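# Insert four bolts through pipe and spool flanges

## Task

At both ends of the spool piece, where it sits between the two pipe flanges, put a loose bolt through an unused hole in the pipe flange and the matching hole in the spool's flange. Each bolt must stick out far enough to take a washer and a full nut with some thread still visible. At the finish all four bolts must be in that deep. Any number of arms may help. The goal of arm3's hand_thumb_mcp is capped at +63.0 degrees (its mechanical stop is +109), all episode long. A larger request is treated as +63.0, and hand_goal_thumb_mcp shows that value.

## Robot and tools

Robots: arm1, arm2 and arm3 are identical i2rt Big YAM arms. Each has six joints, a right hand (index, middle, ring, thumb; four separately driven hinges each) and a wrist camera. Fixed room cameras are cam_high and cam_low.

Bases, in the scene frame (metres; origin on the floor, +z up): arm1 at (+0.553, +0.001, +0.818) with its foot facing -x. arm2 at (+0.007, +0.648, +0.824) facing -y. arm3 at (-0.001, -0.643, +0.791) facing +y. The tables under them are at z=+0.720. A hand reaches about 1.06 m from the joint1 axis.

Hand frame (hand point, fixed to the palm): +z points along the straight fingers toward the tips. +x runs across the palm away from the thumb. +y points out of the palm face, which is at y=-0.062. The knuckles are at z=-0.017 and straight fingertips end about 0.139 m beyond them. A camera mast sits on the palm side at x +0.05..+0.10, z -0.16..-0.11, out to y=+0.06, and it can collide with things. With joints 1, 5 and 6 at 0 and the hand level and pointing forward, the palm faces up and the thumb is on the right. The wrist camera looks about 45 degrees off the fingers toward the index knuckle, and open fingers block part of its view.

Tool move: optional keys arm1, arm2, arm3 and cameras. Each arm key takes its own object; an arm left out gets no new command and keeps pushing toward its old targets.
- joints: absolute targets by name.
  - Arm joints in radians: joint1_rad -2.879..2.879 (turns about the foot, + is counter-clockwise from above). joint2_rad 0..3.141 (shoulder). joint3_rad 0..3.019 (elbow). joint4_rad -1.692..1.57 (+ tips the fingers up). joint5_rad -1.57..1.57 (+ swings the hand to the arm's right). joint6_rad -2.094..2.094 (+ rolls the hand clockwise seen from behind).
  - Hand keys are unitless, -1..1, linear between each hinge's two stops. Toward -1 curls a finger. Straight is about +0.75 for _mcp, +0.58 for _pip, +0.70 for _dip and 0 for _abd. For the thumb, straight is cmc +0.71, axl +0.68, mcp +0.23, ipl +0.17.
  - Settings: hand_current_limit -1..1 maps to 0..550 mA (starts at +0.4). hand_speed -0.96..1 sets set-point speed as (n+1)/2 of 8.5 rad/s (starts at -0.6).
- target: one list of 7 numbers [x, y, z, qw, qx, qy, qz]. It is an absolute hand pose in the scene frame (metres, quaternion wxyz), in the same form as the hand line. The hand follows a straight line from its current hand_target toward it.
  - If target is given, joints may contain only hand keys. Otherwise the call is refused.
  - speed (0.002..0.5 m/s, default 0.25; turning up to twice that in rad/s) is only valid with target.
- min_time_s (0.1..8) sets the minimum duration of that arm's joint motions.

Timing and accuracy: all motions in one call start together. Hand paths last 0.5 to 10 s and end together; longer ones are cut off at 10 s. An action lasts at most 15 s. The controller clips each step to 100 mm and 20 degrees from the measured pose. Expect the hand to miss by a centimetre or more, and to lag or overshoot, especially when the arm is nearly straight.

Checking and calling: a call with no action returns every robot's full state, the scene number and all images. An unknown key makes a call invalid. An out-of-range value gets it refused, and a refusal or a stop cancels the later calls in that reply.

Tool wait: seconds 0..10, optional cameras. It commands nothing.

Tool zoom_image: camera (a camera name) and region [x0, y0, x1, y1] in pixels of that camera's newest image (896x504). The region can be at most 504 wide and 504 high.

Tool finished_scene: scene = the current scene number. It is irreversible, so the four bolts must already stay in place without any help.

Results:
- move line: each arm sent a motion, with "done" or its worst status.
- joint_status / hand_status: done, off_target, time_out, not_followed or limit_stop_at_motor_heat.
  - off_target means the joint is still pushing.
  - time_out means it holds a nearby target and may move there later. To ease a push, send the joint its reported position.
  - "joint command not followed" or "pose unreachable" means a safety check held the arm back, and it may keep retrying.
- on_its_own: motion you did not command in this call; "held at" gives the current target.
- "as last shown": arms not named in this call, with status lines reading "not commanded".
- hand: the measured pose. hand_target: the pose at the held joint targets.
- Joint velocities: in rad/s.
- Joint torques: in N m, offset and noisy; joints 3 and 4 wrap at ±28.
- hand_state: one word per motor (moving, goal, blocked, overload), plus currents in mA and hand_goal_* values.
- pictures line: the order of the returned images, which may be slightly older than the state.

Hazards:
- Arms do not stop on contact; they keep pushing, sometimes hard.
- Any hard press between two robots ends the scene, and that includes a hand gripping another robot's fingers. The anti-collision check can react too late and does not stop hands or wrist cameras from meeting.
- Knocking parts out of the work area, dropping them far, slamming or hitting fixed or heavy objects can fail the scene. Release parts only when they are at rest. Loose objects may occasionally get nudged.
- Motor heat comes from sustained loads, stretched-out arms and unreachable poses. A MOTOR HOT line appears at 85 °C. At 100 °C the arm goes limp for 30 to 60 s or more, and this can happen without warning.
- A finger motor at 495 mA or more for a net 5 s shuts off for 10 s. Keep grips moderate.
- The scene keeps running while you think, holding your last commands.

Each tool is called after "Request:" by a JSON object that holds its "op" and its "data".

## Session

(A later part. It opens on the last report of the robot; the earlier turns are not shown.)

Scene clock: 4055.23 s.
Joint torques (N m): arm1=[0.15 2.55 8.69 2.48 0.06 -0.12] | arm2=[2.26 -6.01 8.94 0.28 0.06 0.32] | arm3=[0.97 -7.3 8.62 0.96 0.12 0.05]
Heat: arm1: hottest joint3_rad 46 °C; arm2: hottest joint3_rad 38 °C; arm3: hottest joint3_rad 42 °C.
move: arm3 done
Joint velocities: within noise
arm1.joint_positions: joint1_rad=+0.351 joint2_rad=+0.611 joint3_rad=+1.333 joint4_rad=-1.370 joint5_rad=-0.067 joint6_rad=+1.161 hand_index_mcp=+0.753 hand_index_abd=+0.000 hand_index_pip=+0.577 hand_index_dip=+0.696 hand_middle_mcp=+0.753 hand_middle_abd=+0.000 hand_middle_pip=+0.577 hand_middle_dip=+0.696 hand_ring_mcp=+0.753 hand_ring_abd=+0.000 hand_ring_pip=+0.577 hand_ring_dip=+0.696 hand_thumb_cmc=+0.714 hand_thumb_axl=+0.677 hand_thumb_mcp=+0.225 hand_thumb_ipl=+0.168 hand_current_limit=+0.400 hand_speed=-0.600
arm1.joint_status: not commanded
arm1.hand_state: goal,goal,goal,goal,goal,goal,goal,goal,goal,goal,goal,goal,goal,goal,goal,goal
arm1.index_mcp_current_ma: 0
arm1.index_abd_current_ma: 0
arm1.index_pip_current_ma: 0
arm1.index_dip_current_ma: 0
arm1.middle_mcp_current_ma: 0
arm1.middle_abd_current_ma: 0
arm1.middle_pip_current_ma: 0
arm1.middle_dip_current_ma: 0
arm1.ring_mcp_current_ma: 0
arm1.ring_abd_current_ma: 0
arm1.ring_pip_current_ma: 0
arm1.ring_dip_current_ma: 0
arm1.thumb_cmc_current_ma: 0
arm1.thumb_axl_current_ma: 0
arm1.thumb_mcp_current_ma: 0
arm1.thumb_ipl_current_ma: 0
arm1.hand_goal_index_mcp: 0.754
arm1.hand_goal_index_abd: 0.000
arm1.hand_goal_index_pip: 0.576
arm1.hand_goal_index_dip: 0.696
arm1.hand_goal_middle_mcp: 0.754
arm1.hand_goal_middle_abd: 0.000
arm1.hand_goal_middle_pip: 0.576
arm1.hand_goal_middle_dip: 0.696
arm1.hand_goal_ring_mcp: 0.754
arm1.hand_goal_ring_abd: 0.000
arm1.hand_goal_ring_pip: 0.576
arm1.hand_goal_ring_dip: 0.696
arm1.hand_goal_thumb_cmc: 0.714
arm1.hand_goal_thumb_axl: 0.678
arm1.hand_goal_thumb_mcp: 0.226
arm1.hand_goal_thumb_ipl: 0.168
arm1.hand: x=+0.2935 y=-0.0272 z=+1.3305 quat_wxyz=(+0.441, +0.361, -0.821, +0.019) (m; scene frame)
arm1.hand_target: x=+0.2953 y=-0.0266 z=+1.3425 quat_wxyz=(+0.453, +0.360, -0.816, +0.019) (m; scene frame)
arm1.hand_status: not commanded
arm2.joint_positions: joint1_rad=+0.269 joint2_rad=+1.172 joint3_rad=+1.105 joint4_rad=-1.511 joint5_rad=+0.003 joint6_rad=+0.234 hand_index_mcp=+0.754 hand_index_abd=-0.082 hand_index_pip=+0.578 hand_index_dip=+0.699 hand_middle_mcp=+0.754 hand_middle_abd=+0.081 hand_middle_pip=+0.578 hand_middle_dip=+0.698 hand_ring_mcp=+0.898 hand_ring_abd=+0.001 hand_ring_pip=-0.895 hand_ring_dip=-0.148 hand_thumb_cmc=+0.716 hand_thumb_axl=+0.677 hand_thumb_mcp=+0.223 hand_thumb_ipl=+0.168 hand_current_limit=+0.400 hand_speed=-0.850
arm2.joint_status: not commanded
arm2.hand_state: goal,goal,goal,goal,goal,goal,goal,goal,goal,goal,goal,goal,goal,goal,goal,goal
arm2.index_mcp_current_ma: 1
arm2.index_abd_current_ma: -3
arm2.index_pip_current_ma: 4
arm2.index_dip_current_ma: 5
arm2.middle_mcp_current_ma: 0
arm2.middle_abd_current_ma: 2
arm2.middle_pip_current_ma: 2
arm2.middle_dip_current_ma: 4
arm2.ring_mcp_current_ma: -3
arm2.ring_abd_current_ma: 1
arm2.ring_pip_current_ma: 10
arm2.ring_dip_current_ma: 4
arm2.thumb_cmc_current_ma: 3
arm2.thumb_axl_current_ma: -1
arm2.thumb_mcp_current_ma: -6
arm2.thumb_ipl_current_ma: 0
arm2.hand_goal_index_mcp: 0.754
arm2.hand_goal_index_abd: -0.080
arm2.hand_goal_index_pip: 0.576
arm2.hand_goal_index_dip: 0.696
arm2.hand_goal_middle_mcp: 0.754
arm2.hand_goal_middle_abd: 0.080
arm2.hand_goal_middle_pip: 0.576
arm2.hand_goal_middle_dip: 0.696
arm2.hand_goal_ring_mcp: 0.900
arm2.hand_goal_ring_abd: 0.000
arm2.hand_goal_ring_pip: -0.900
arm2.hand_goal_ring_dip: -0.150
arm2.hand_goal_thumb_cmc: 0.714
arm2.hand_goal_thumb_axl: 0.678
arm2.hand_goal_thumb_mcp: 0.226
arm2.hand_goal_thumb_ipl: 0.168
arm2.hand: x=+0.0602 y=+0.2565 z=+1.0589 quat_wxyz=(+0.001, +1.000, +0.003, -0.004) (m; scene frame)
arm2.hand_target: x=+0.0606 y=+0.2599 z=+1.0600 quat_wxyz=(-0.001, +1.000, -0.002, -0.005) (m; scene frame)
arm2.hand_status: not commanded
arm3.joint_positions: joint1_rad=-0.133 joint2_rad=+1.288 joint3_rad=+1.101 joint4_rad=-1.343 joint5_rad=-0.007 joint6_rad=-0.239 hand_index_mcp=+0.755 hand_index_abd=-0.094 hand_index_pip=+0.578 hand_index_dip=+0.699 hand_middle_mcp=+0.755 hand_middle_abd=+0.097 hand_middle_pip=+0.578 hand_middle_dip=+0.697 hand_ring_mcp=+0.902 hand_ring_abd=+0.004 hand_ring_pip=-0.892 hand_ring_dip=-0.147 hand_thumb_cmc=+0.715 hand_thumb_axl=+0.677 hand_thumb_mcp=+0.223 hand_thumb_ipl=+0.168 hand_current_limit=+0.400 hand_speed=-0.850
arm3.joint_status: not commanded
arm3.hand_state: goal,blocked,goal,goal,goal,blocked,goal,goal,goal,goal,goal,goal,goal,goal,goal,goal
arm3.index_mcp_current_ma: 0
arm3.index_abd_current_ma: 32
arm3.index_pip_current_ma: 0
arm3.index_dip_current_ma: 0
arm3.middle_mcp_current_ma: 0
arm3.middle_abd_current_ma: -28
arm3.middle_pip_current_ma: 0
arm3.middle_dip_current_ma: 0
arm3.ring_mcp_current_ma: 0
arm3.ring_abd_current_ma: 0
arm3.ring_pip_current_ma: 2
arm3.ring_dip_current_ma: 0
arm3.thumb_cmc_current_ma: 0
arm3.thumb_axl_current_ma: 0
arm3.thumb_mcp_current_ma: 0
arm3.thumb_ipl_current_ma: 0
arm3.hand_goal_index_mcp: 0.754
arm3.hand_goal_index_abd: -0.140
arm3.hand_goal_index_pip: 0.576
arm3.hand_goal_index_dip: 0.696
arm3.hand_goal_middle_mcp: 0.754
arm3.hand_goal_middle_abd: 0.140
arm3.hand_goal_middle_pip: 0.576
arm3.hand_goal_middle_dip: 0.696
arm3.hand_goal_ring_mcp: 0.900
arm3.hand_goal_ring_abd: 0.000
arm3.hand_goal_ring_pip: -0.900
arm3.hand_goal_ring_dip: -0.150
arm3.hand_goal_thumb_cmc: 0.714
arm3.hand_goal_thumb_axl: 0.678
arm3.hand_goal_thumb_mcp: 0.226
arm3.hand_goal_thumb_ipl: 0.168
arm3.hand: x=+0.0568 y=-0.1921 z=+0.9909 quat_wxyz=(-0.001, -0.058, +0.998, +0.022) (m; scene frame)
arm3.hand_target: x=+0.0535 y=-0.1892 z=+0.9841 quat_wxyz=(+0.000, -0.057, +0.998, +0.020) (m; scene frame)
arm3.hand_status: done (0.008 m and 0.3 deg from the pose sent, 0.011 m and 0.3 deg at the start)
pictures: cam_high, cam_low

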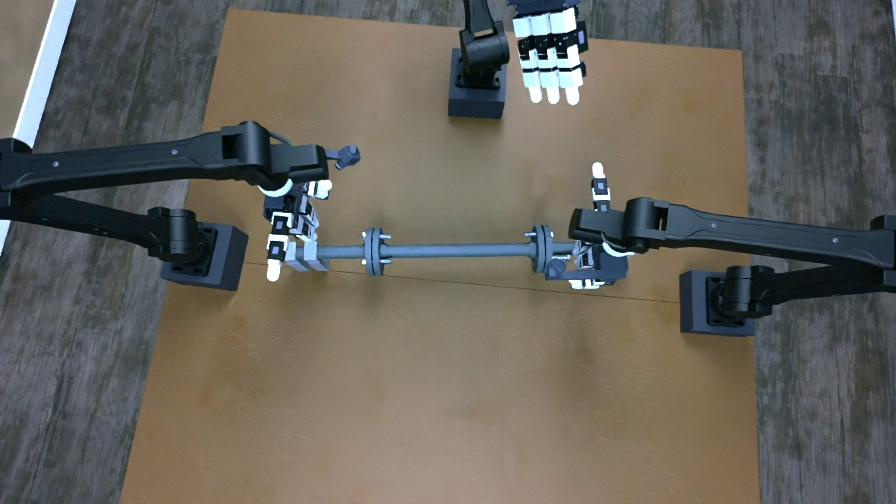

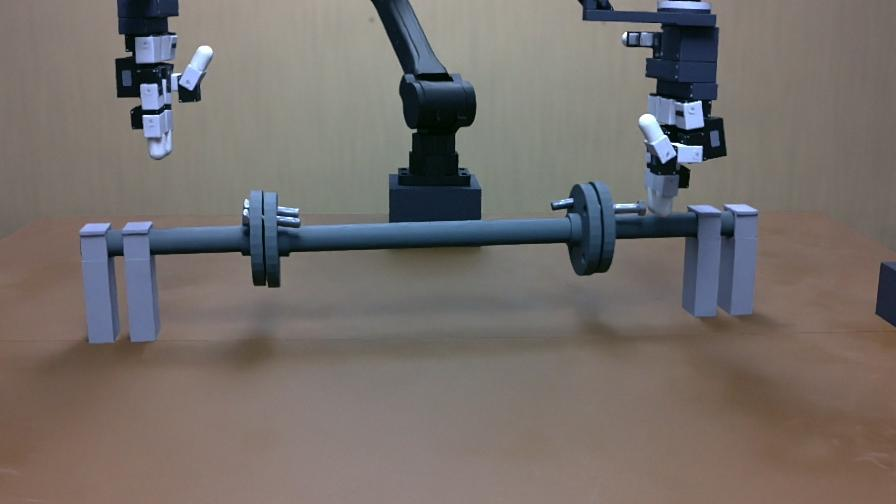

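Request:
{"op": "move", "data": {"arm3": {"joints":{"joint1_rad":-0.123,"joint2_rad":1.298,"joint3_rad":1.16,"joint4_rad":-1.328},"min_time_s":1.0}, "cameras": []}}

Request:
{"op": "move", "data": {"arm3": {"joints":{"joint1_rad":-0.118,"joint2_rad":1.326,"joint3_rad":1.182,"joint4_rad":-1.322},"min_time_s":2.0}, "cameras": ["cam_low","cam_high"]}}

Request:
{"op": "zoom_image", "data": {"camera": "cam_low", "region": [590, 160, 680, 230]}}

Request:
{"op": "zoom_image", "data": {"camera": "cam_high", "region": [540, 230, 610, 290]}}

Scene clock: 4073.10 s.
Joint torques (N m): arm1=[0.21 2.49 8.68 2.48 0.06 -0.12] | arm2=[2.26 -5.95 8.94 0.28 0.06 0.32] | arm3=[0.85 -7.47 14.28 0.99 0.12 0.05]
Heat: arm1: hottest joint3_rad 46 °C; arm2: hottest joint3_rad 38 °C; arm3: hottest joint3_rad 41 °C.
move: arm3 done
Joint velocities: within noise
arm1, arm2: as last shown
arm3.joint_positions: joint1_rad=-0.133 joint2_rad=+1.288 joint3_rad=+1.101 joint4_rad=-1.343 joint5_rad=-0.007 joint6_rad=-0.239 hand_index_mcp=+0.755 hand_index_abd=-0.094 hand_index_pip=+0.578 hand_index_dip=+0.699 hand_middle_mcp=+0.755 hand_middle_abd=+0.097 hand_middle_pip=+0.578 hand_middle_dip=+0.697 hand_ring_mcp=+0.902 hand_ring_abd=+0.004 hand_ring_pip=-0.892 hand_ring_dip=-0.147 hand_thumb_cmc=+0.715 hand_thumb_axl=+0.677 hand_thumb_mcp=+0.223 hand_thumb_ipl=+0.168 hand_current_limit=+0.400 hand_speed=-0.850
arm3.joint_status: all done
arm3.hand_state: goal,blocked,goal,goal,goal,blocked,goal,goal,goal,goal,goal,goal,goal,goal,goal,goal
arm3.index_mcp_current_ma: 0
arm3.index_abd_current_ma: 32
arm3.index_pip_current_ma: 0
arm3.index_dip_current_ma: 0
arm3.middle_mcp_current_ma: 0
arm3.middle_abd_current_ma: -28
arm3.middle_pip_current_ma: 0
arm3.middle_dip_current_ma: 0
arm3.ring_mcp_current_ma: 0
arm3.ring_abd_current_ma: 0
arm3.ring_pip_current_ma: 2
arm3.ring_dip_current_ma: 0
arm3.thumb_cmc_current_ma: 0
arm3.thumb_axl_current_ma: 0
arm3.thumb_mcp_current_ma: 0
arm3.thumb_ipl_current_ma: 0
arm3.hand_goal_index_mcp: 0.754
arm3.hand_goal_index_abd: -0.140
arm3.hand_goal_index_pip: 0.576
arm3.hand_goal_index_dip: 0.696
arm3.hand_goal_middle_mcp: 0.754
arm3.hand_goal_middle_abd: 0.140
arm3.hand_goal_middle_pip: 0.576
arm3.hand_goal_middle_dip: 0.696
arm3.hand_goal_ring_mcp: 0.900
arm3.hand_goal_ring_abd: 0.000
arm3.hand_goal_ring_pip: -0.900
arm3.hand_goal_ring_dip: -0.150
arm3.hand_goal_thumb_cmc: 0.714
arm3.hand_goal_thumb_axl: 0.678
arm3.hand_goal_thumb_mcp: 0.226
arm3.hand_goal_thumb_ipl: 0.168
arm3.hand: x=+0.0568 y=-0.1921 z=+0.9909 quat_wxyz=(-0.001, -0.058, +0.998, +0.022) (m; scene frame)
arm3.hand_target: x=+0.0563 y=-0.1697 z=+1.0164 quat_wxyz=(+0.006, -0.056, +0.997, +0.053) (m; scene frame)
arm3.hand_status: not commanded
pictures: none
No camera images: "cameras" was empty.

Scene clock: 4075.40 s.
Joint torques (N m): arm1=[0.15 2.43 8.68 2.48 0.07 -0.12] | arm2=[2.26 -6.01 8.94 0.28 0.06 0.32] | arm3=[0.91 -7.47 14.3 0.99 0.09 0.05]
Heat: arm1: hottest joint3_rad 46 °C; arm2: hottest joint3_rad 38 °C; arm3: hottest joint3_rad 42 °C.
move: arm3 done
Joint velocities: within noise
arm1, arm2: as last shown
arm3.joint_positions: joint1_rad=-0.130 joint2_rad=+1.311 joint3_rad=+1.123 joint4_rad=-1.337 joint5_rad=-0.006 joint6_rad=-0.238 hand_index_mcp=+0.755 hand_index_abd=-0.094 hand_index_pip=+0.578 hand_index_dip=+0.699 hand_middle_mcp=+0.755 hand_middle_abd=+0.097 hand_middle_pip=+0.578 hand_middle_dip=+0.697 hand_ring_mcp=+0.902 hand_ring_abd=+0.004 hand_ring_pip=-0.892 hand_ring_dip=-0.147 hand_thumb_cmc=+0.715 hand_thumb_axl=+0.677 hand_thumb_mcp=+0.223 hand_thumb_ipl=+0.168 hand_current_limit=+0.400 hand_speed=-0.850
arm3.joint_status: all done
arm3.hand_state: goal,blocked,goal,goal,goal,blocked,goal,goal,goal,goal,goal,goal,goal,goal,goal,goal
arm3.index_mcp_current_ma: 0
arm3.index_abd_current_ma: 32
arm3.index_pip_current_ma: 0
arm3.index_dip_current_ma: 0
arm3.middle_mcp_current_ma: 0
arm3.middle_abd_current_ma: -28
arm3.middle_pip_current_ma: 0
arm3.middle_dip_current_ma: 0
arm3.ring_mcp_current_ma: 0
arm3.ring_abd_current_ma: 0
arm3.ring_pip_current_ma: 2
arm3.ring_dip_current_ma: 0
arm3.thumb_cmc_current_ma: 0
arm3.thumb_axl_current_ma: 0
arm3.thumb_mcp_current_ma: 0
arm3.thumb_ipl_current_ma: 0
arm3.hand_goal_index_mcp: 0.754
arm3.hand_goal_index_abd: -0.140
arm3.hand_goal_index_pip: 0.576
arm3.hand_goal_index_dip: 0.696
arm3.hand_goal_middle_mcp: 0.754
arm3.hand_goal_middle_abd: 0.140
arm3.hand_goal_middle_pip: 0.576
arm3.hand_goal_middle_dip: 0.696
arm3.hand_goal_ring_mcp: 0.900
arm3.hand_goal_ring_abd: 0.000
arm3.hand_goal_ring_pip: -0.900
arm3.hand_goal_ring_dip: -0.150
arm3.hand_goal_thumb_cmc: 0.714
arm3.hand_goal_thumb_axl: 0.678
arm3.hand_goal_thumb_mcp: 0.226
arm3.hand_goal_thumb_ipl: 0.168
arm3.hand: x=+0.0567 y=-0.1822 z=+0.9916 quat_wxyz=(+0.000, -0.059, +0.998, +0.024) (m; scene frame)
arm3.hand_target: x=+0.0550 y=-0.1590 z=+1.0149 quat_wxyz=(+0.005, -0.059, +0.997, +0.053) (m; scene frame)
arm3.hand_status: not commanded
pictures: cam_high, cam_low

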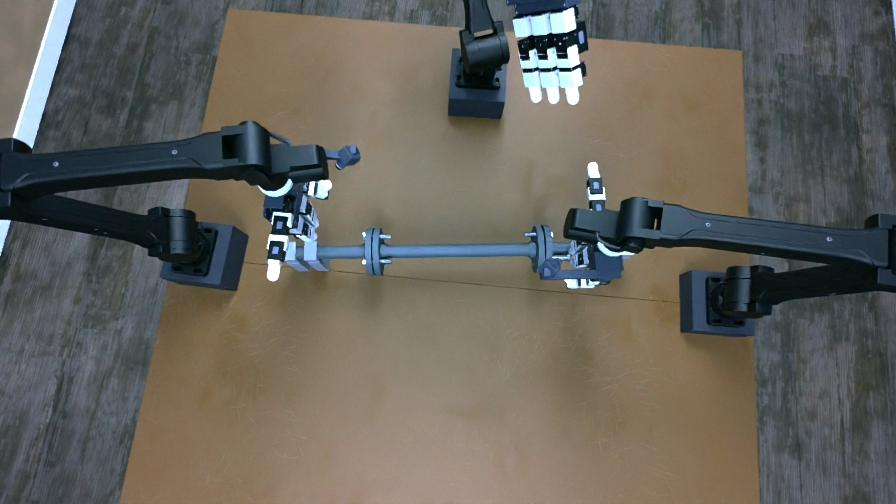

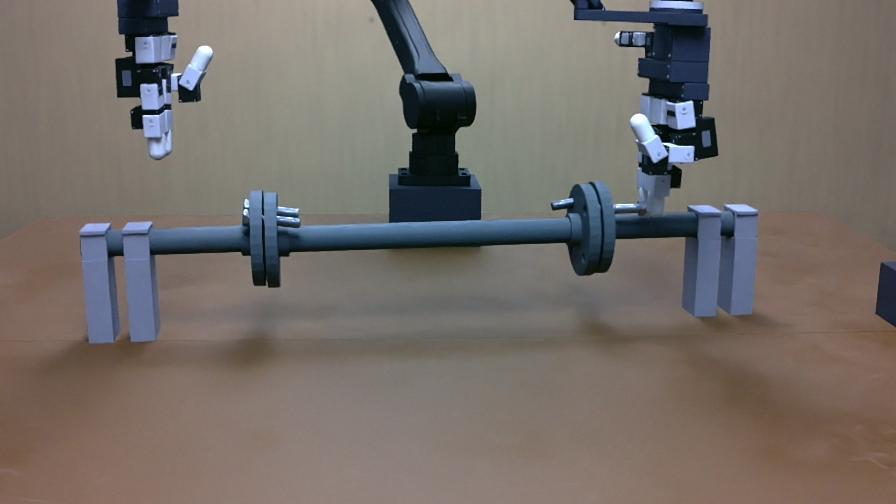

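Scaled by 5.600.

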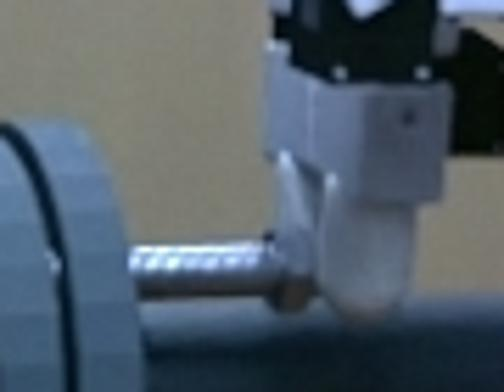

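Scaled by 7.200.

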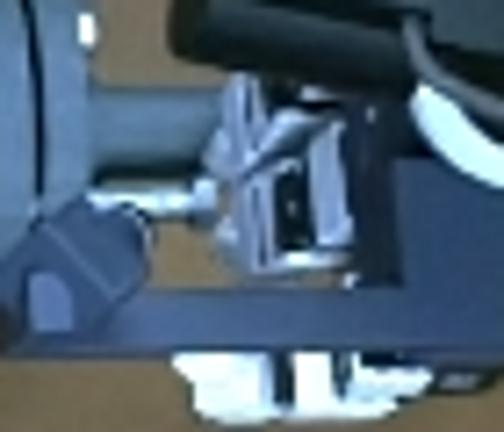

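Request:
{"op": "move", "data": {"arm3": {"joints":{"joint1_rad":-0.114,"joint2_rad":1.347,"joint3_rad":1.1985,"joint4_rad":-1.317},"min_time_s":2.0}, "cameras": ["cam_low","cam_high"]}}

Request:
{"op": "zoom_image", "data": {"camera": "cam_low", "region": [590, 160, 680, 230]}}

Request:
{"op": "zoom_image", "data": {"camera": "cam_high", "region": [540, 230, 610, 290]}}

Scene clock: 4092.43 s.
Joint torques (N m): arm1=[0.15 2.49 8.68 2.48 0.06 -0.12] | arm2=[2.26 -6.01 8.94 0.28 0.06 0.32] | arm3=[0.97 -7.59 14.78 1.17 0.08 0.02]
Heat: arm1: hottest joint3_rad 46 °C; arm2: hottest joint3_rad 38 °C; arm3: hottest joint3_rad 43 °C.
move: arm3 done
Joint velocities: within noise
arm1, arm2: as last shown
arm3.joint_positions: joint1_rad=-0.126 joint2_rad=+1.331 joint3_rad=+1.133 joint4_rad=-1.337 joint5_rad=-0.006 joint6_rad=-0.236 hand_index_mcp=+0.768 hand_index_abd=-0.094 hand_index_pip=+0.583 hand_index_dip=+0.699 hand_middle_mcp=+0.768 hand_middle_abd=+0.097 hand_middle_pip=+0.582 hand_middle_dip=+0.698 hand_ring_mcp=+0.902 hand_ring_abd=+0.004 hand_ring_pip=-0.892 hand_ring_dip=-0.147 hand_thumb_cmc=+0.715 hand_thumb_axl=+0.677 hand_thumb_mcp=+0.223 hand_thumb_ipl=+0.168 hand_current_limit=+0.400 hand_speed=-0.850
arm3.joint_status: all done
arm3.hand_state: goal,blocked,goal,goal,goal,blocked,goal,goal,goal,goal,goal,goal,goal,goal,goal,goal
arm3.index_mcp_current_ma: 5
arm3.index_abd_current_ma: 32
arm3.index_pip_current_ma: 1
arm3.index_dip_current_ma: 0
arm3.middle_mcp_current_ma: 5
arm3.middle_abd_current_ma: -28
arm3.middle_pip_current_ma: 1
arm3.middle_dip_current_ma: 0
arm3.ring_mcp_current_ma: 0
arm3.ring_abd_current_ma: 0
arm3.ring_pip_current_ma: 2
arm3.ring_dip_current_ma: 0
arm3.thumb_cmc_current_ma: 0
arm3.thumb_axl_current_ma: 0
arm3.thumb_mcp_current_ma: 0
arm3.thumb_ipl_current_ma: 0
arm3.hand_goal_index_mcp: 0.754
arm3.hand_goal_index_abd: -0.140
arm3.hand_goal_index_pip: 0.576
arm3.hand_goal_index_dip: 0.696
arm3.hand_goal_middle_mcp: 0.754
arm3.hand_goal_middle_abd: 0.140
arm3.hand_goal_middle_pip: 0.576
arm3.hand_goal_middle_dip: 0.696
arm3.hand_goal_ring_mcp: 0.900
arm3.hand_goal_ring_abd: 0.000
arm3.hand_goal_ring_pip: -0.900
arm3.hand_goal_ring_dip: -0.150
arm3.hand_goal_thumb_cmc: 0.714
arm3.hand_goal_thumb_axl: 0.678
arm3.hand_goal_thumb_mcp: 0.226
arm3.hand_goal_thumb_ipl: 0.168
arm3.hand: x=+0.0559 y=-0.1773 z=+0.9876 quat_wxyz=(-0.001, -0.060, +0.998, +0.019) (m; scene frame)
arm3.hand_target: x=+0.0539 y=-0.1509 z=+1.0138 quat_wxyz=(+0.005, -0.061, +0.997, +0.053) (m; scene frame)
arm3.hand_status: not commanded
pictures: cam_high, cam_low

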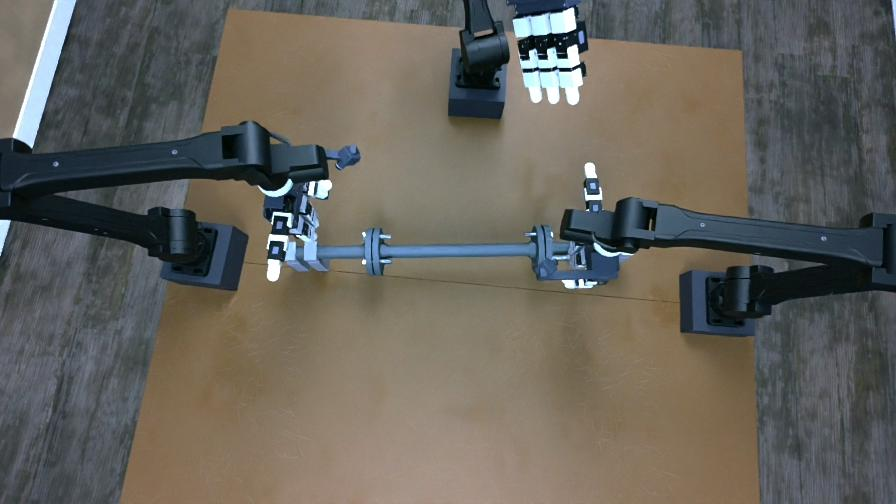

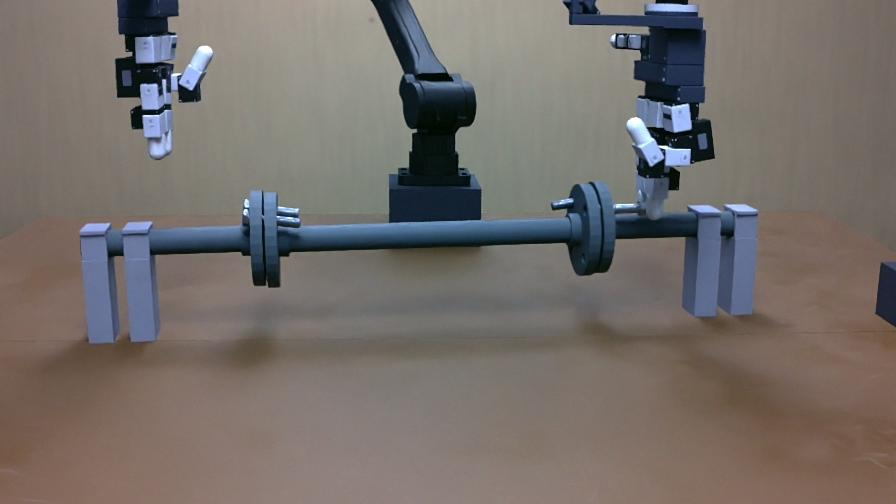

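Scaled by 5.600.

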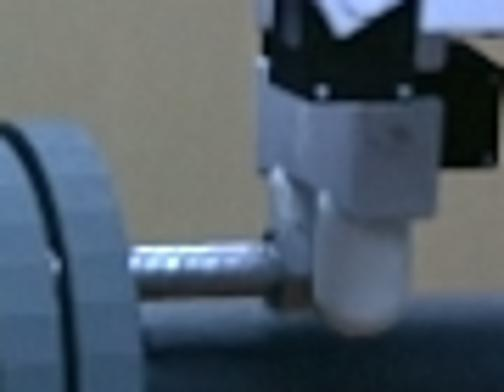

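Scaled by 7.200.

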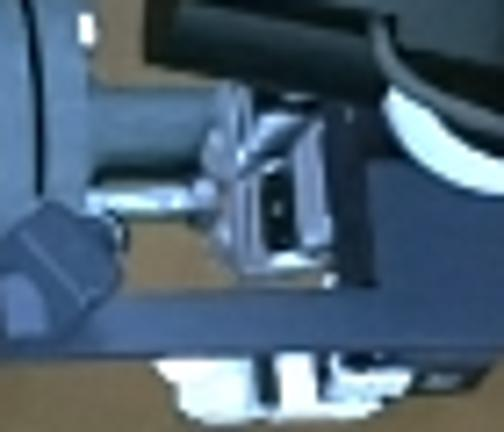

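Request:
{"op": "move", "data": {"arm3": {"joints":{"joint1_rad":-0.112,"joint2_rad":1.352,"joint3_rad":1.214,"joint4_rad":-1.317},"min_time_s":2.0}, "cameras": ["cam_low","cam_high"]}}

Request:
{"op": "zoom_image", "data": {"camera": "cam_low", "region": [590, 160, 680, 230]}}

Scene clock: 4103.47 s.
Joint torques (N m): arm1=[0.15 2.43 8.66 2.47 0.06 -0.12] | arm2=[2.26 -6.01 8.94 0.28 0.06 0.32] | arm3=[1.03 -7.88 15.3 1.17 0.03 0.01]
Heat: arm1: hottest joint3_rad 46 °C; arm2: hottest joint3_rad 38 °C; arm3: hottest joint3_rad 44 °C.
move: arm3 done
Joint velocities: within noise
arm1, arm2: as last shown
arm3.joint_positions: joint1_rad=-0.126 joint2_rad=+1.338 joint3_rad=+1.143 joint4_rad=-1.337 joint5_rad=-0.004 joint6_rad=-0.235 hand_index_mcp=+0.775 hand_index_abd=-0.094 hand_index_pip=+0.586 hand_index_dip=+0.700 hand_middle_mcp=+0.775 hand_middle_abd=+0.097 hand_middle_pip=+0.586 hand_middle_dip=+0.701 hand_ring_mcp=+0.902 hand_ring_abd=+0.004 hand_ring_pip=-0.892 hand_ring_dip=-0.147 hand_thumb_cmc=+0.715 hand_thumb_axl=+0.677 hand_thumb_mcp=+0.223 hand_thumb_ipl=+0.168 hand_current_limit=+0.400 hand_speed=-0.850
arm3.joint_status: all done
arm3.hand_state: blocked,blocked,goal,goal,blocked,blocked,goal,goal,goal,goal,goal,goal,goal,goal,goal,goal
arm3.index_mcp_current_ma: 11
arm3.index_abd_current_ma: 32
arm3.index_pip_current_ma: 2
arm3.index_dip_current_ma: 0
arm3.middle_mcp_current_ma: 11
arm3.middle_abd_current_ma: -28
arm3.middle_pip_current_ma: 3
arm3.middle_dip_current_ma: 1
arm3.ring_mcp_current_ma: 0
arm3.ring_abd_current_ma: 0
arm3.ring_pip_current_ma: 2
arm3.ring_dip_current_ma: 0
arm3.thumb_cmc_current_ma: 0
arm3.thumb_axl_current_ma: 0
arm3.thumb_mcp_current_ma: 0
arm3.thumb_ipl_current_ma: 0
arm3.hand_goal_index_mcp: 0.754
arm3.hand_goal_index_abd: -0.140
arm3.hand_goal_index_pip: 0.576
arm3.hand_goal_index_dip: 0.696
arm3.hand_goal_middle_mcp: 0.754
arm3.hand_goal_middle_abd: 0.140
arm3.hand_goal_middle_pip: 0.576
arm3.hand_goal_middle_dip: 0.696
arm3.hand_goal_ring_mcp: 0.900
arm3.hand_goal_ring_abd: 0.000
arm3.hand_goal_ring_pip: -0.900
arm3.hand_goal_ring_dip: -0.150
arm3.hand_goal_thumb_cmc: 0.714
arm3.hand_goal_thumb_axl: 0.678
arm3.hand_goal_thumb_mcp: 0.226
arm3.hand_goal_thumb_ipl: 0.168
arm3.hand: x=+0.0563 y=-0.1738 z=+0.9892 quat_wxyz=(+0.000, -0.060, +0.998, +0.021) (m; scene frame)
arm3.hand_target: x=+0.0536 y=-0.1458 z=+1.0193 quat_wxyz=(+0.006, -0.062, +0.996, +0.059) (m; scene frame)
arm3.hand_status: not commanded
pictures: cam_high, cam_low

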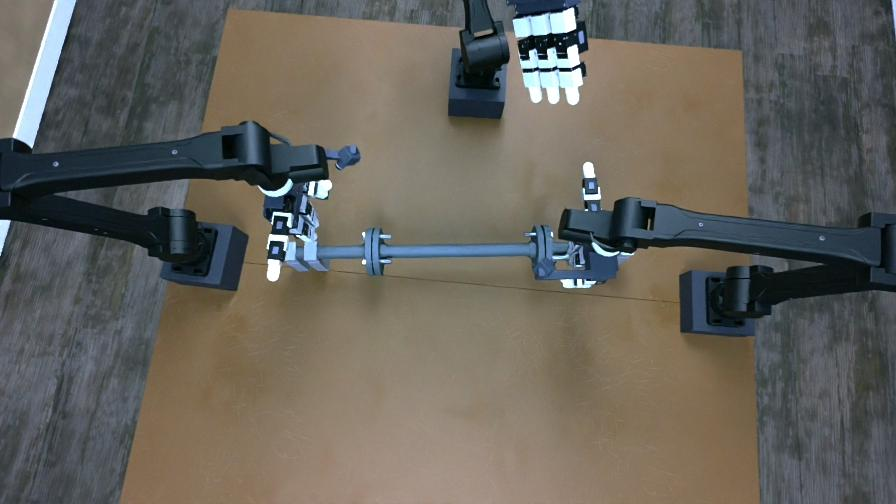

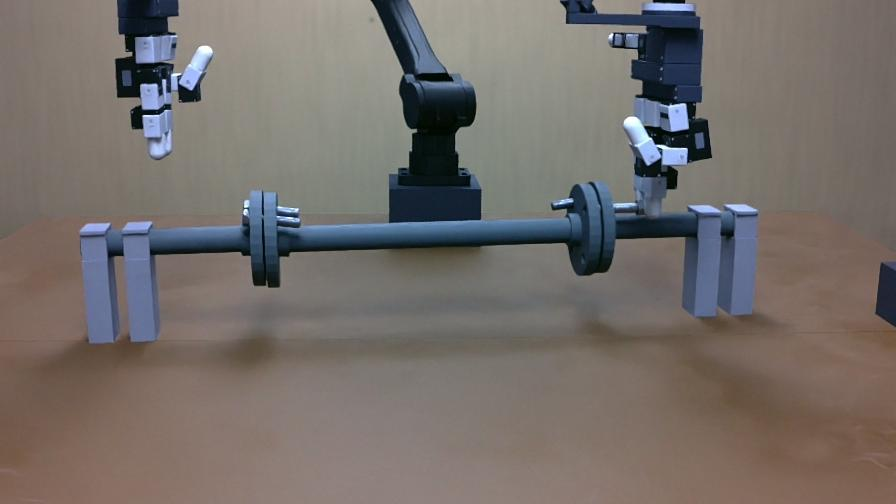

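Scaled by 5.600.

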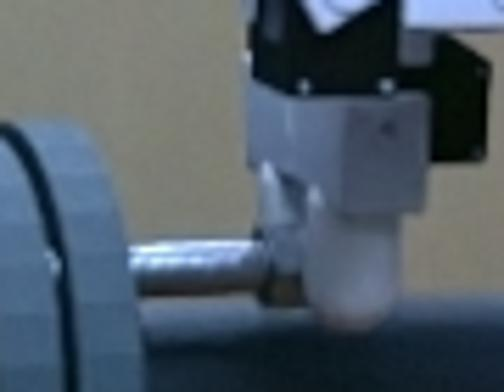

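Request:
{"op": "move", "data": {"arm3": {"joints":{"joint1_rad":-0.108,"joint2_rad":1.368,"joint3_rad":1.229,"joint4_rad":-1.313},"min_time_s":2.5}, "cameras": ["cam_low"]}}

Request:
{"op": "zoom_image", "data": {"camera": "cam_low", "region": [590, 160, 680, 230]}}

Scene clock: 4111.40 s.
Joint torques (N m): arm1=[0.21 2.49 8.68 2.48 0.06 -0.12] | arm2=[2.26 -6.01 8.94 0.28 0.06 0.32] | arm3=[1.08 -8 15.3 1.33 0.01 0.02]
Heat: arm1: hottest joint3_rad 46 °C; arm2: hottest joint3_rad 38 °C; arm3: hottest joint3_rad 46 °C.
move: arm3 done
Joint velocities: within noise
arm1, arm2: as last shown
arm3.joint_positions: joint1_rad=-0.122 joint2_rad=+1.354 joint3_rad=+1.158 joint4_rad=-1.337 joint5_rad=-0.004 joint6_rad=-0.235 hand_index_mcp=+0.775 hand_index_abd=-0.094 hand_index_pip=+0.586 hand_index_dip=+0.700 hand_middle_mcp=+0.776 hand_middle_abd=+0.097 hand_middle_pip=+0.587 hand_middle_dip=+0.701 hand_ring_mcp=+0.902 hand_ring_abd=+0.004 hand_ring_pip=-0.892 hand_ring_dip=-0.147 hand_thumb_cmc=+0.715 hand_thumb_axl=+0.677 hand_thumb_mcp=+0.223 hand_thumb_ipl=+0.168 hand_current_limit=+0.400 hand_speed=-0.850
arm3.joint_status: all done
arm3.hand_state: blocked,blocked,goal,goal,blocked,blocked,goal,goal,goal,goal,goal,goal,goal,goal,goal,goal
arm3.index_mcp_current_ma: 11
arm3.index_abd_current_ma: 32
arm3.index_pip_current_ma: 3
arm3.index_dip_current_ma: 0
arm3.middle_mcp_current_ma: 11
arm3.middle_abd_current_ma: -28
arm3.middle_pip_current_ma: 3
arm3.middle_dip_current_ma: 1
arm3.ring_mcp_current_ma: 0
arm3.ring_abd_current_ma: 0
arm3.ring_pip_current_ma: 2
arm3.ring_dip_current_ma: 0
arm3.thumb_cmc_current_ma: 0
arm3.thumb_axl_current_ma: 0
arm3.thumb_mcp_current_ma: 0
arm3.thumb_ipl_current_ma: 0
arm3.hand_goal_index_mcp: 0.754
arm3.hand_goal_index_abd: -0.140
arm3.hand_goal_index_pip: 0.576
arm3.hand_goal_index_dip: 0.696
arm3.hand_goal_middle_mcp: 0.754
arm3.hand_goal_middle_abd: 0.140
arm3.hand_goal_middle_pip: 0.576
arm3.hand_goal_middle_dip: 0.696
arm3.hand_goal_ring_mcp: 0.900
arm3.hand_goal_ring_abd: 0.000
arm3.hand_goal_ring_pip: -0.900
arm3.hand_goal_ring_dip: -0.150
arm3.hand_goal_thumb_cmc: 0.714
arm3.hand_goal_thumb_axl: 0.678
arm3.hand_goal_thumb_mcp: 0.226
arm3.hand_goal_thumb_ipl: 0.168
arm3.hand: x=+0.0552 y=-0.1679 z=+0.9888 quat_wxyz=(+0.000, -0.061, +0.998, +0.020) (m; scene frame)
arm3.hand_target: x=+0.0521 y=-0.1389 z=+1.0190 quat_wxyz=(+0.006, -0.064, +0.996, +0.060) (m; scene frame)
arm3.hand_status: not commanded
pictures: cam_low

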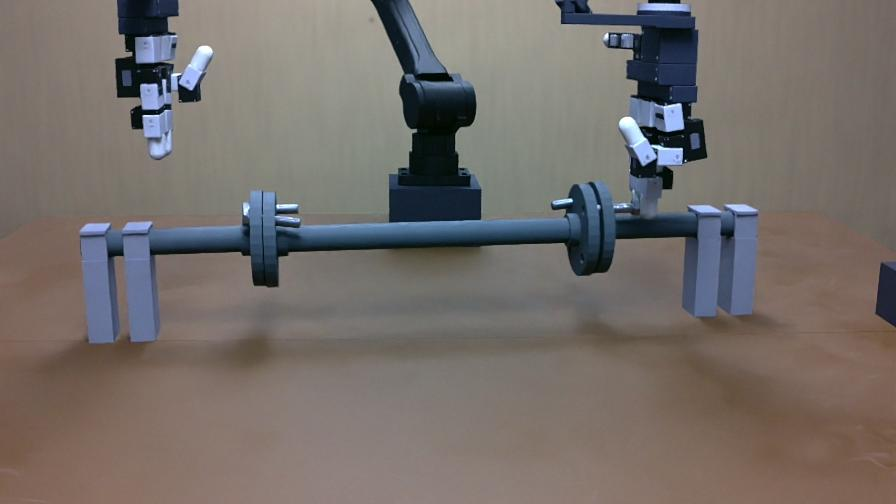

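Scaled by 5.600.

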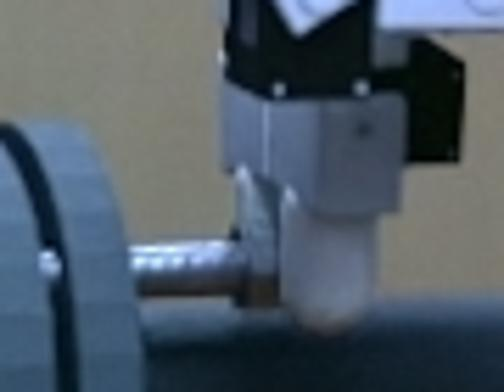

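Request:
{"op": "move", "data": {"cameras": ["arm3_cam_wrist","cam_high","cam_low"]}}

Request:
{"op": "zoom_image", "data": {"camera": "arm3_cam_wrist", "region": [400, 0, 550, 130]}}

Request:
{"op": "zoom_image", "data": {"camera": "cam_low", "region": [540, 175, 620, 235]}}

Request:
{"op": "zoom_image", "data": {"camera": "cam_low", "region": [230, 175, 310, 235]}}

Request:
{"op": "zoom_image", "data": {"camera": "cam_high", "region": [520, 220, 590, 280]}}

Scene clock: 4121.43 s.
Joint torques (N m): arm1=[0.21 2.49 8.69 2.48 0.06 -0.12] | arm2=[2.26 -6.01 8.94 0.28 0.06 0.32] | arm3=[1.08 -8.06 15.3 1.33 0.01 0.01]
Heat: arm1: hottest joint3_rad 46 °C; arm2: hottest joint3_rad 38 °C; arm3: hottest joint3_rad 46 °C.
Joint velocities: within noise
arm1.joint_positions: joint1_rad=+0.351 joint2_rad=+0.611 joint3_rad=+1.333 joint4_rad=-1.370 joint5_rad=-0.067 joint6_rad=+1.161 hand_index_mcp=+0.753 hand_index_abd=+0.000 hand_index_pip=+0.577 hand_index_dip=+0.696 hand_middle_mcp=+0.753 hand_middle_abd=+0.000 hand_middle_pip=+0.577 hand_middle_dip=+0.696 hand_ring_mcp=+0.753 hand_ring_abd=+0.000 hand_ring_pip=+0.577 hand_ring_dip=+0.696 hand_thumb_cmc=+0.714 hand_thumb_axl=+0.677 hand_thumb_mcp=+0.225 hand_thumb_ipl=+0.168 hand_current_limit=+0.400 hand_speed=-0.600
arm1.joint_status: not commanded
arm1.hand_state: goal,goal,goal,goal,goal,goal,goal,goal,goal,goal,goal,goal,goal,goal,goal,goal
arm1.index_mcp_current_ma: 0
arm1.index_abd_current_ma: 0
arm1.index_pip_current_ma: 0
arm1.index_dip_current_ma: 0
arm1.middle_mcp_current_ma: 0
arm1.middle_abd_current_ma: 0
arm1.middle_pip_current_ma: 0
arm1.middle_dip_current_ma: 0
arm1.ring_mcp_current_ma: 0
arm1.ring_abd_current_ma: 0
arm1.ring_pip_current_ma: 0
arm1.ring_dip_current_ma: 0
arm1.thumb_cmc_current_ma: 0
arm1.thumb_axl_current_ma: 0
arm1.thumb_mcp_current_ma: 0
arm1.thumb_ipl_current_ma: 0
arm1.hand_goal_index_mcp: 0.754
arm1.hand_goal_index_abd: 0.000
arm1.hand_goal_index_pip: 0.576
arm1.hand_goal_index_dip: 0.696
arm1.hand_goal_middle_mcp: 0.754
arm1.hand_goal_middle_abd: 0.000
arm1.hand_goal_middle_pip: 0.576
arm1.hand_goal_middle_dip: 0.696
arm1.hand_goal_ring_mcp: 0.754
arm1.hand_goal_ring_abd: 0.000
arm1.hand_goal_ring_pip: 0.576
arm1.hand_goal_ring_dip: 0.696
arm1.hand_goal_thumb_cmc: 0.714
arm1.hand_goal_thumb_axl: 0.678
arm1.hand_goal_thumb_mcp: 0.226
arm1.hand_goal_thumb_ipl: 0.168
arm1.hand: x=+0.2935 y=-0.0272 z=+1.3305 quat_wxyz=(+0.441, +0.361, -0.821, +0.019) (m; scene frame)
arm1.hand_target: x=+0.2953 y=-0.0266 z=+1.3425 quat_wxyz=(+0.453, +0.360, -0.816, +0.019) (m; scene frame)
arm1.hand_status: not commanded
arm2.joint_positions: joint1_rad=+0.269 joint2_rad=+1.172 joint3_rad=+1.105 joint4_rad=-1.511 joint5_rad=+0.003 joint6_rad=+0.234 hand_index_mcp=+0.754 hand_index_abd=-0.082 hand_index_pip=+0.578 hand_index_dip=+0.699 hand_middle_mcp=+0.754 hand_middle_abd=+0.081 hand_middle_pip=+0.578 hand_middle_dip=+0.698 hand_ring_mcp=+0.898 hand_ring_abd=+0.001 hand_ring_pip=-0.895 hand_ring_dip=-0.148 hand_thumb_cmc=+0.716 hand_thumb_axl=+0.677 hand_thumb_mcp=+0.223 hand_thumb_ipl=+0.168 hand_current_limit=+0.400 hand_speed=-0.850
arm2.joint_status: not commanded
arm2.hand_state: goal,goal,goal,goal,goal,goal,goal,goal,goal,goal,goal,goal,goal,goal,goal,goal
arm2.index_mcp_current_ma: 1
arm2.index_abd_current_ma: -3
arm2.index_pip_current_ma: 4
arm2.index_dip_current_ma: 5
arm2.middle_mcp_current_ma: 0
arm2.middle_abd_current_ma: 2
arm2.middle_pip_current_ma: 2
arm2.middle_dip_current_ma: 4
arm2.ring_mcp_current_ma: -3
arm2.ring_abd_current_ma: 1
arm2.ring_pip_current_ma: 10
arm2.ring_dip_current_ma: 4
arm2.thumb_cmc_current_ma: 3
arm2.thumb_axl_current_ma: -1
arm2.thumb_mcp_current_ma: -6
arm2.thumb_ipl_current_ma: 0
arm2.hand_goal_index_mcp: 0.754
arm2.hand_goal_index_abd: -0.080
arm2.hand_goal_index_pip: 0.576
arm2.hand_goal_index_dip: 0.696
arm2.hand_goal_middle_mcp: 0.754
arm2.hand_goal_middle_abd: 0.080
arm2.hand_goal_middle_pip: 0.576
arm2.hand_goal_middle_dip: 0.696
arm2.hand_goal_ring_mcp: 0.900
arm2.hand_goal_ring_abd: 0.000
arm2.hand_goal_ring_pip: -0.900
arm2.hand_goal_ring_dip: -0.150
arm2.hand_goal_thumb_cmc: 0.714
arm2.hand_goal_thumb_axl: 0.678
arm2.hand_goal_thumb_mcp: 0.226
arm2.hand_goal_thumb_ipl: 0.168
arm2.hand: x=+0.0602 y=+0.2565 z=+1.0589 quat_wxyz=(+0.001, +1.000, +0.003, -0.004) (m; scene frame)
arm2.hand_target: x=+0.0606 y=+0.2599 z=+1.0600 quat_wxyz=(-0.001, +1.000, -0.002, -0.005) (m; scene frame)
arm2.hand_status: not commanded
arm3.joint_positions: joint1_rad=-0.122 joint2_rad=+1.354 joint3_rad=+1.158 joint4_rad=-1.337 joint5_rad=-0.004 joint6_rad=-0.235 hand_index_mcp=+0.775 hand_index_abd=-0.094 hand_index_pip=+0.586 hand_index_dip=+0.700 hand_middle_mcp=+0.776 hand_middle_abd=+0.097 hand_middle_pip=+0.587 hand_middle_dip=+0.701 hand_ring_mcp=+0.902 hand_ring_abd=+0.004 hand_ring_pip=-0.892 hand_ring_dip=-0.147 hand_thumb_cmc=+0.715 hand_thumb_axl=+0.677 hand_thumb_mcp=+0.223 hand_thumb_ipl=+0.168 hand_current_limit=+0.400 hand_speed=-0.850
arm3.joint_status: all done
arm3.hand_state: blocked,blocked,goal,goal,blocked,blocked,goal,goal,goal,goal,goal,goal,goal,goal,goal,goal
arm3.index_mcp_current_ma: 11
arm3.index_abd_current_ma: 32
arm3.index_pip_current_ma: 3
arm3.index_dip_current_ma: 0
arm3.middle_mcp_current_ma: 11
arm3.middle_abd_current_ma: -28
arm3.middle_pip_current_ma: 3
arm3.middle_dip_current_ma: 1
arm3.ring_mcp_current_ma: 0
arm3.ring_abd_current_ma: 0
arm3.ring_pip_current_ma: 2
arm3.ring_dip_current_ma: 0
arm3.thumb_cmc_current_ma: 0
arm3.thumb_axl_current_ma: 0
arm3.thumb_mcp_current_ma: 0
arm3.thumb_ipl_current_ma: 0
arm3.hand_goal_index_mcp: 0.754
arm3.hand_goal_index_abd: -0.140
arm3.hand_goal_index_pip: 0.576
arm3.hand_goal_index_dip: 0.696
arm3.hand_goal_middle_mcp: 0.754
arm3.hand_goal_middle_abd: 0.140
arm3.hand_goal_middle_pip: 0.576
arm3.hand_goal_middle_dip: 0.696
arm3.hand_goal_ring_mcp: 0.900
arm3.hand_goal_ring_abd: 0.000
arm3.hand_goal_ring_pip: -0.900
arm3.hand_goal_ring_dip: -0.150
arm3.hand_goal_thumb_cmc: 0.714
arm3.hand_goal_thumb_axl: 0.678
arm3.hand_goal_thumb_mcp: 0.226
arm3.hand_goal_thumb_ipl: 0.168
arm3.hand: x=+0.0552 y=-0.1679 z=+0.9888 quat_wxyz=(+0.000, -0.061, +0.998, +0.020) (m; scene frame)
arm3.hand_target: x=+0.0521 y=-0.1389 z=+1.0190 quat_wxyz=(+0.006, -0.064, +0.996, +0.060) (m; scene frame)
arm3.hand_status: not commanded
pictures: arm3_cam_wrist, cam_high, cam_low

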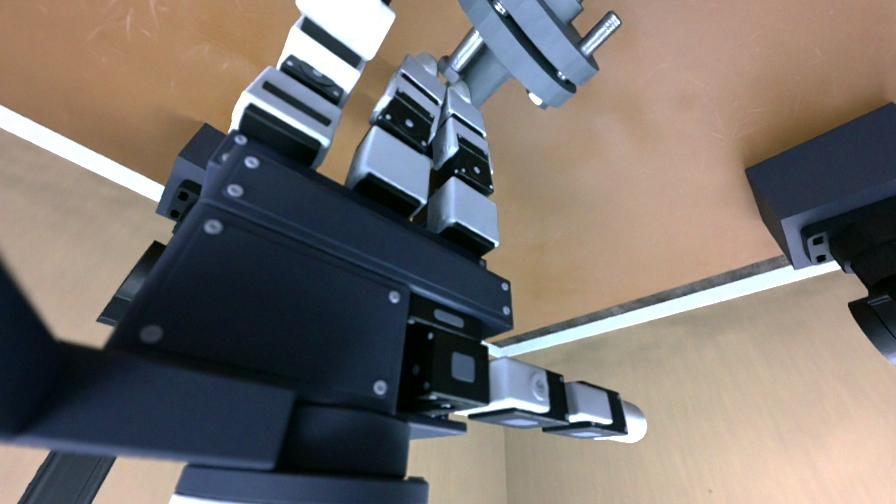

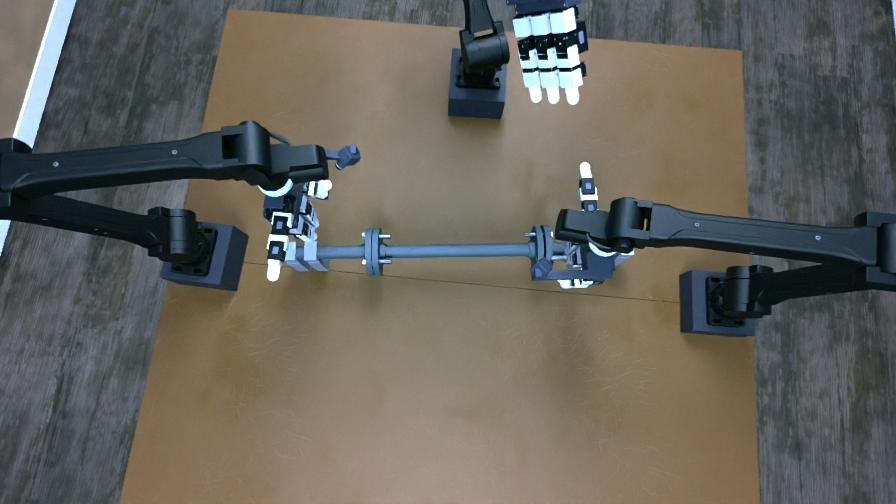

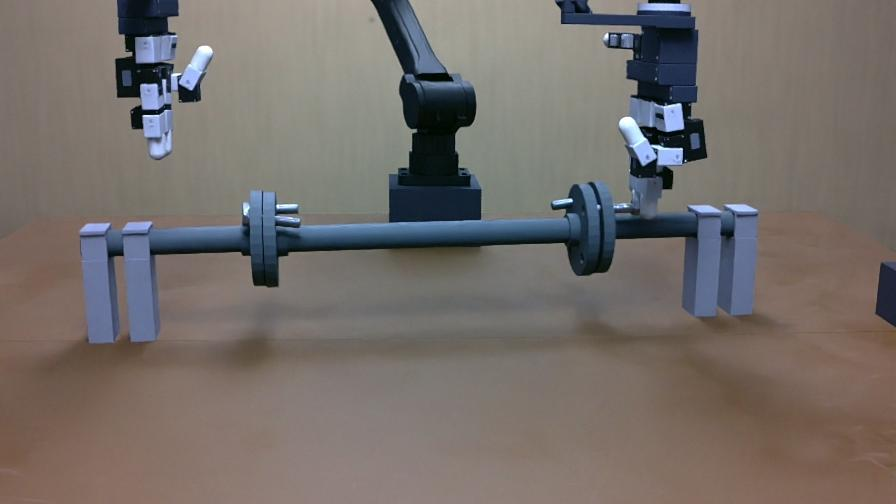

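Scaled by 3.360.

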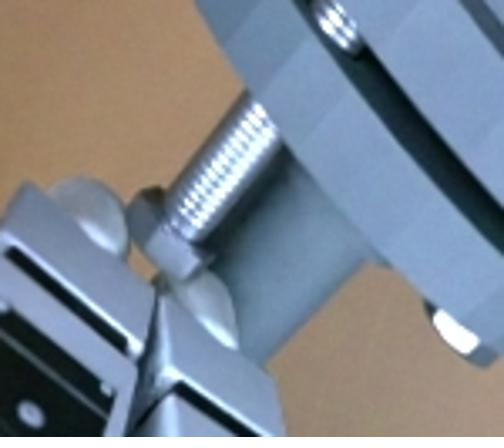

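Scaled by 6.300.

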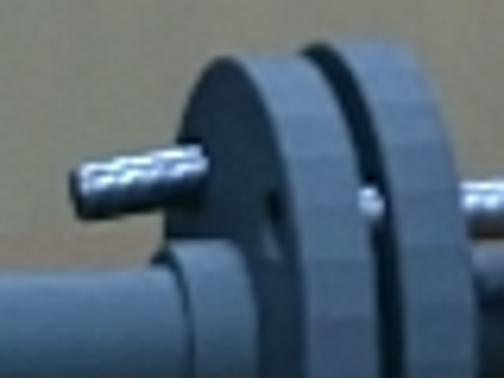

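Scaled by 6.300.

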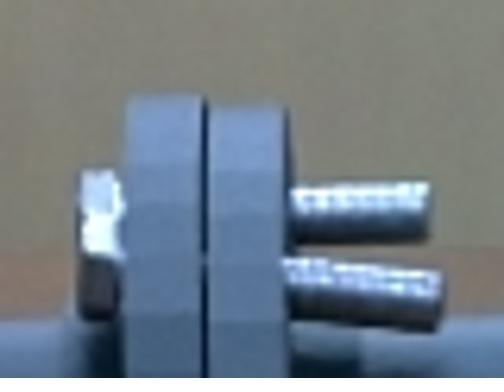

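Scaled by 7.200.

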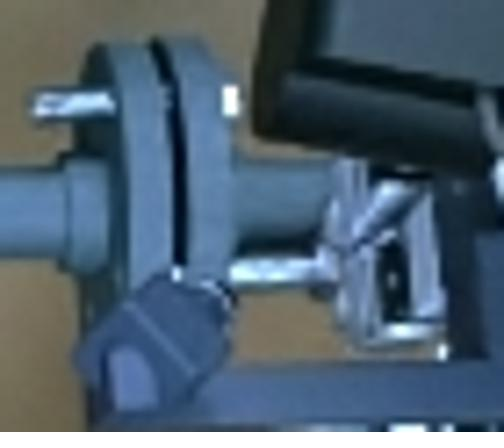

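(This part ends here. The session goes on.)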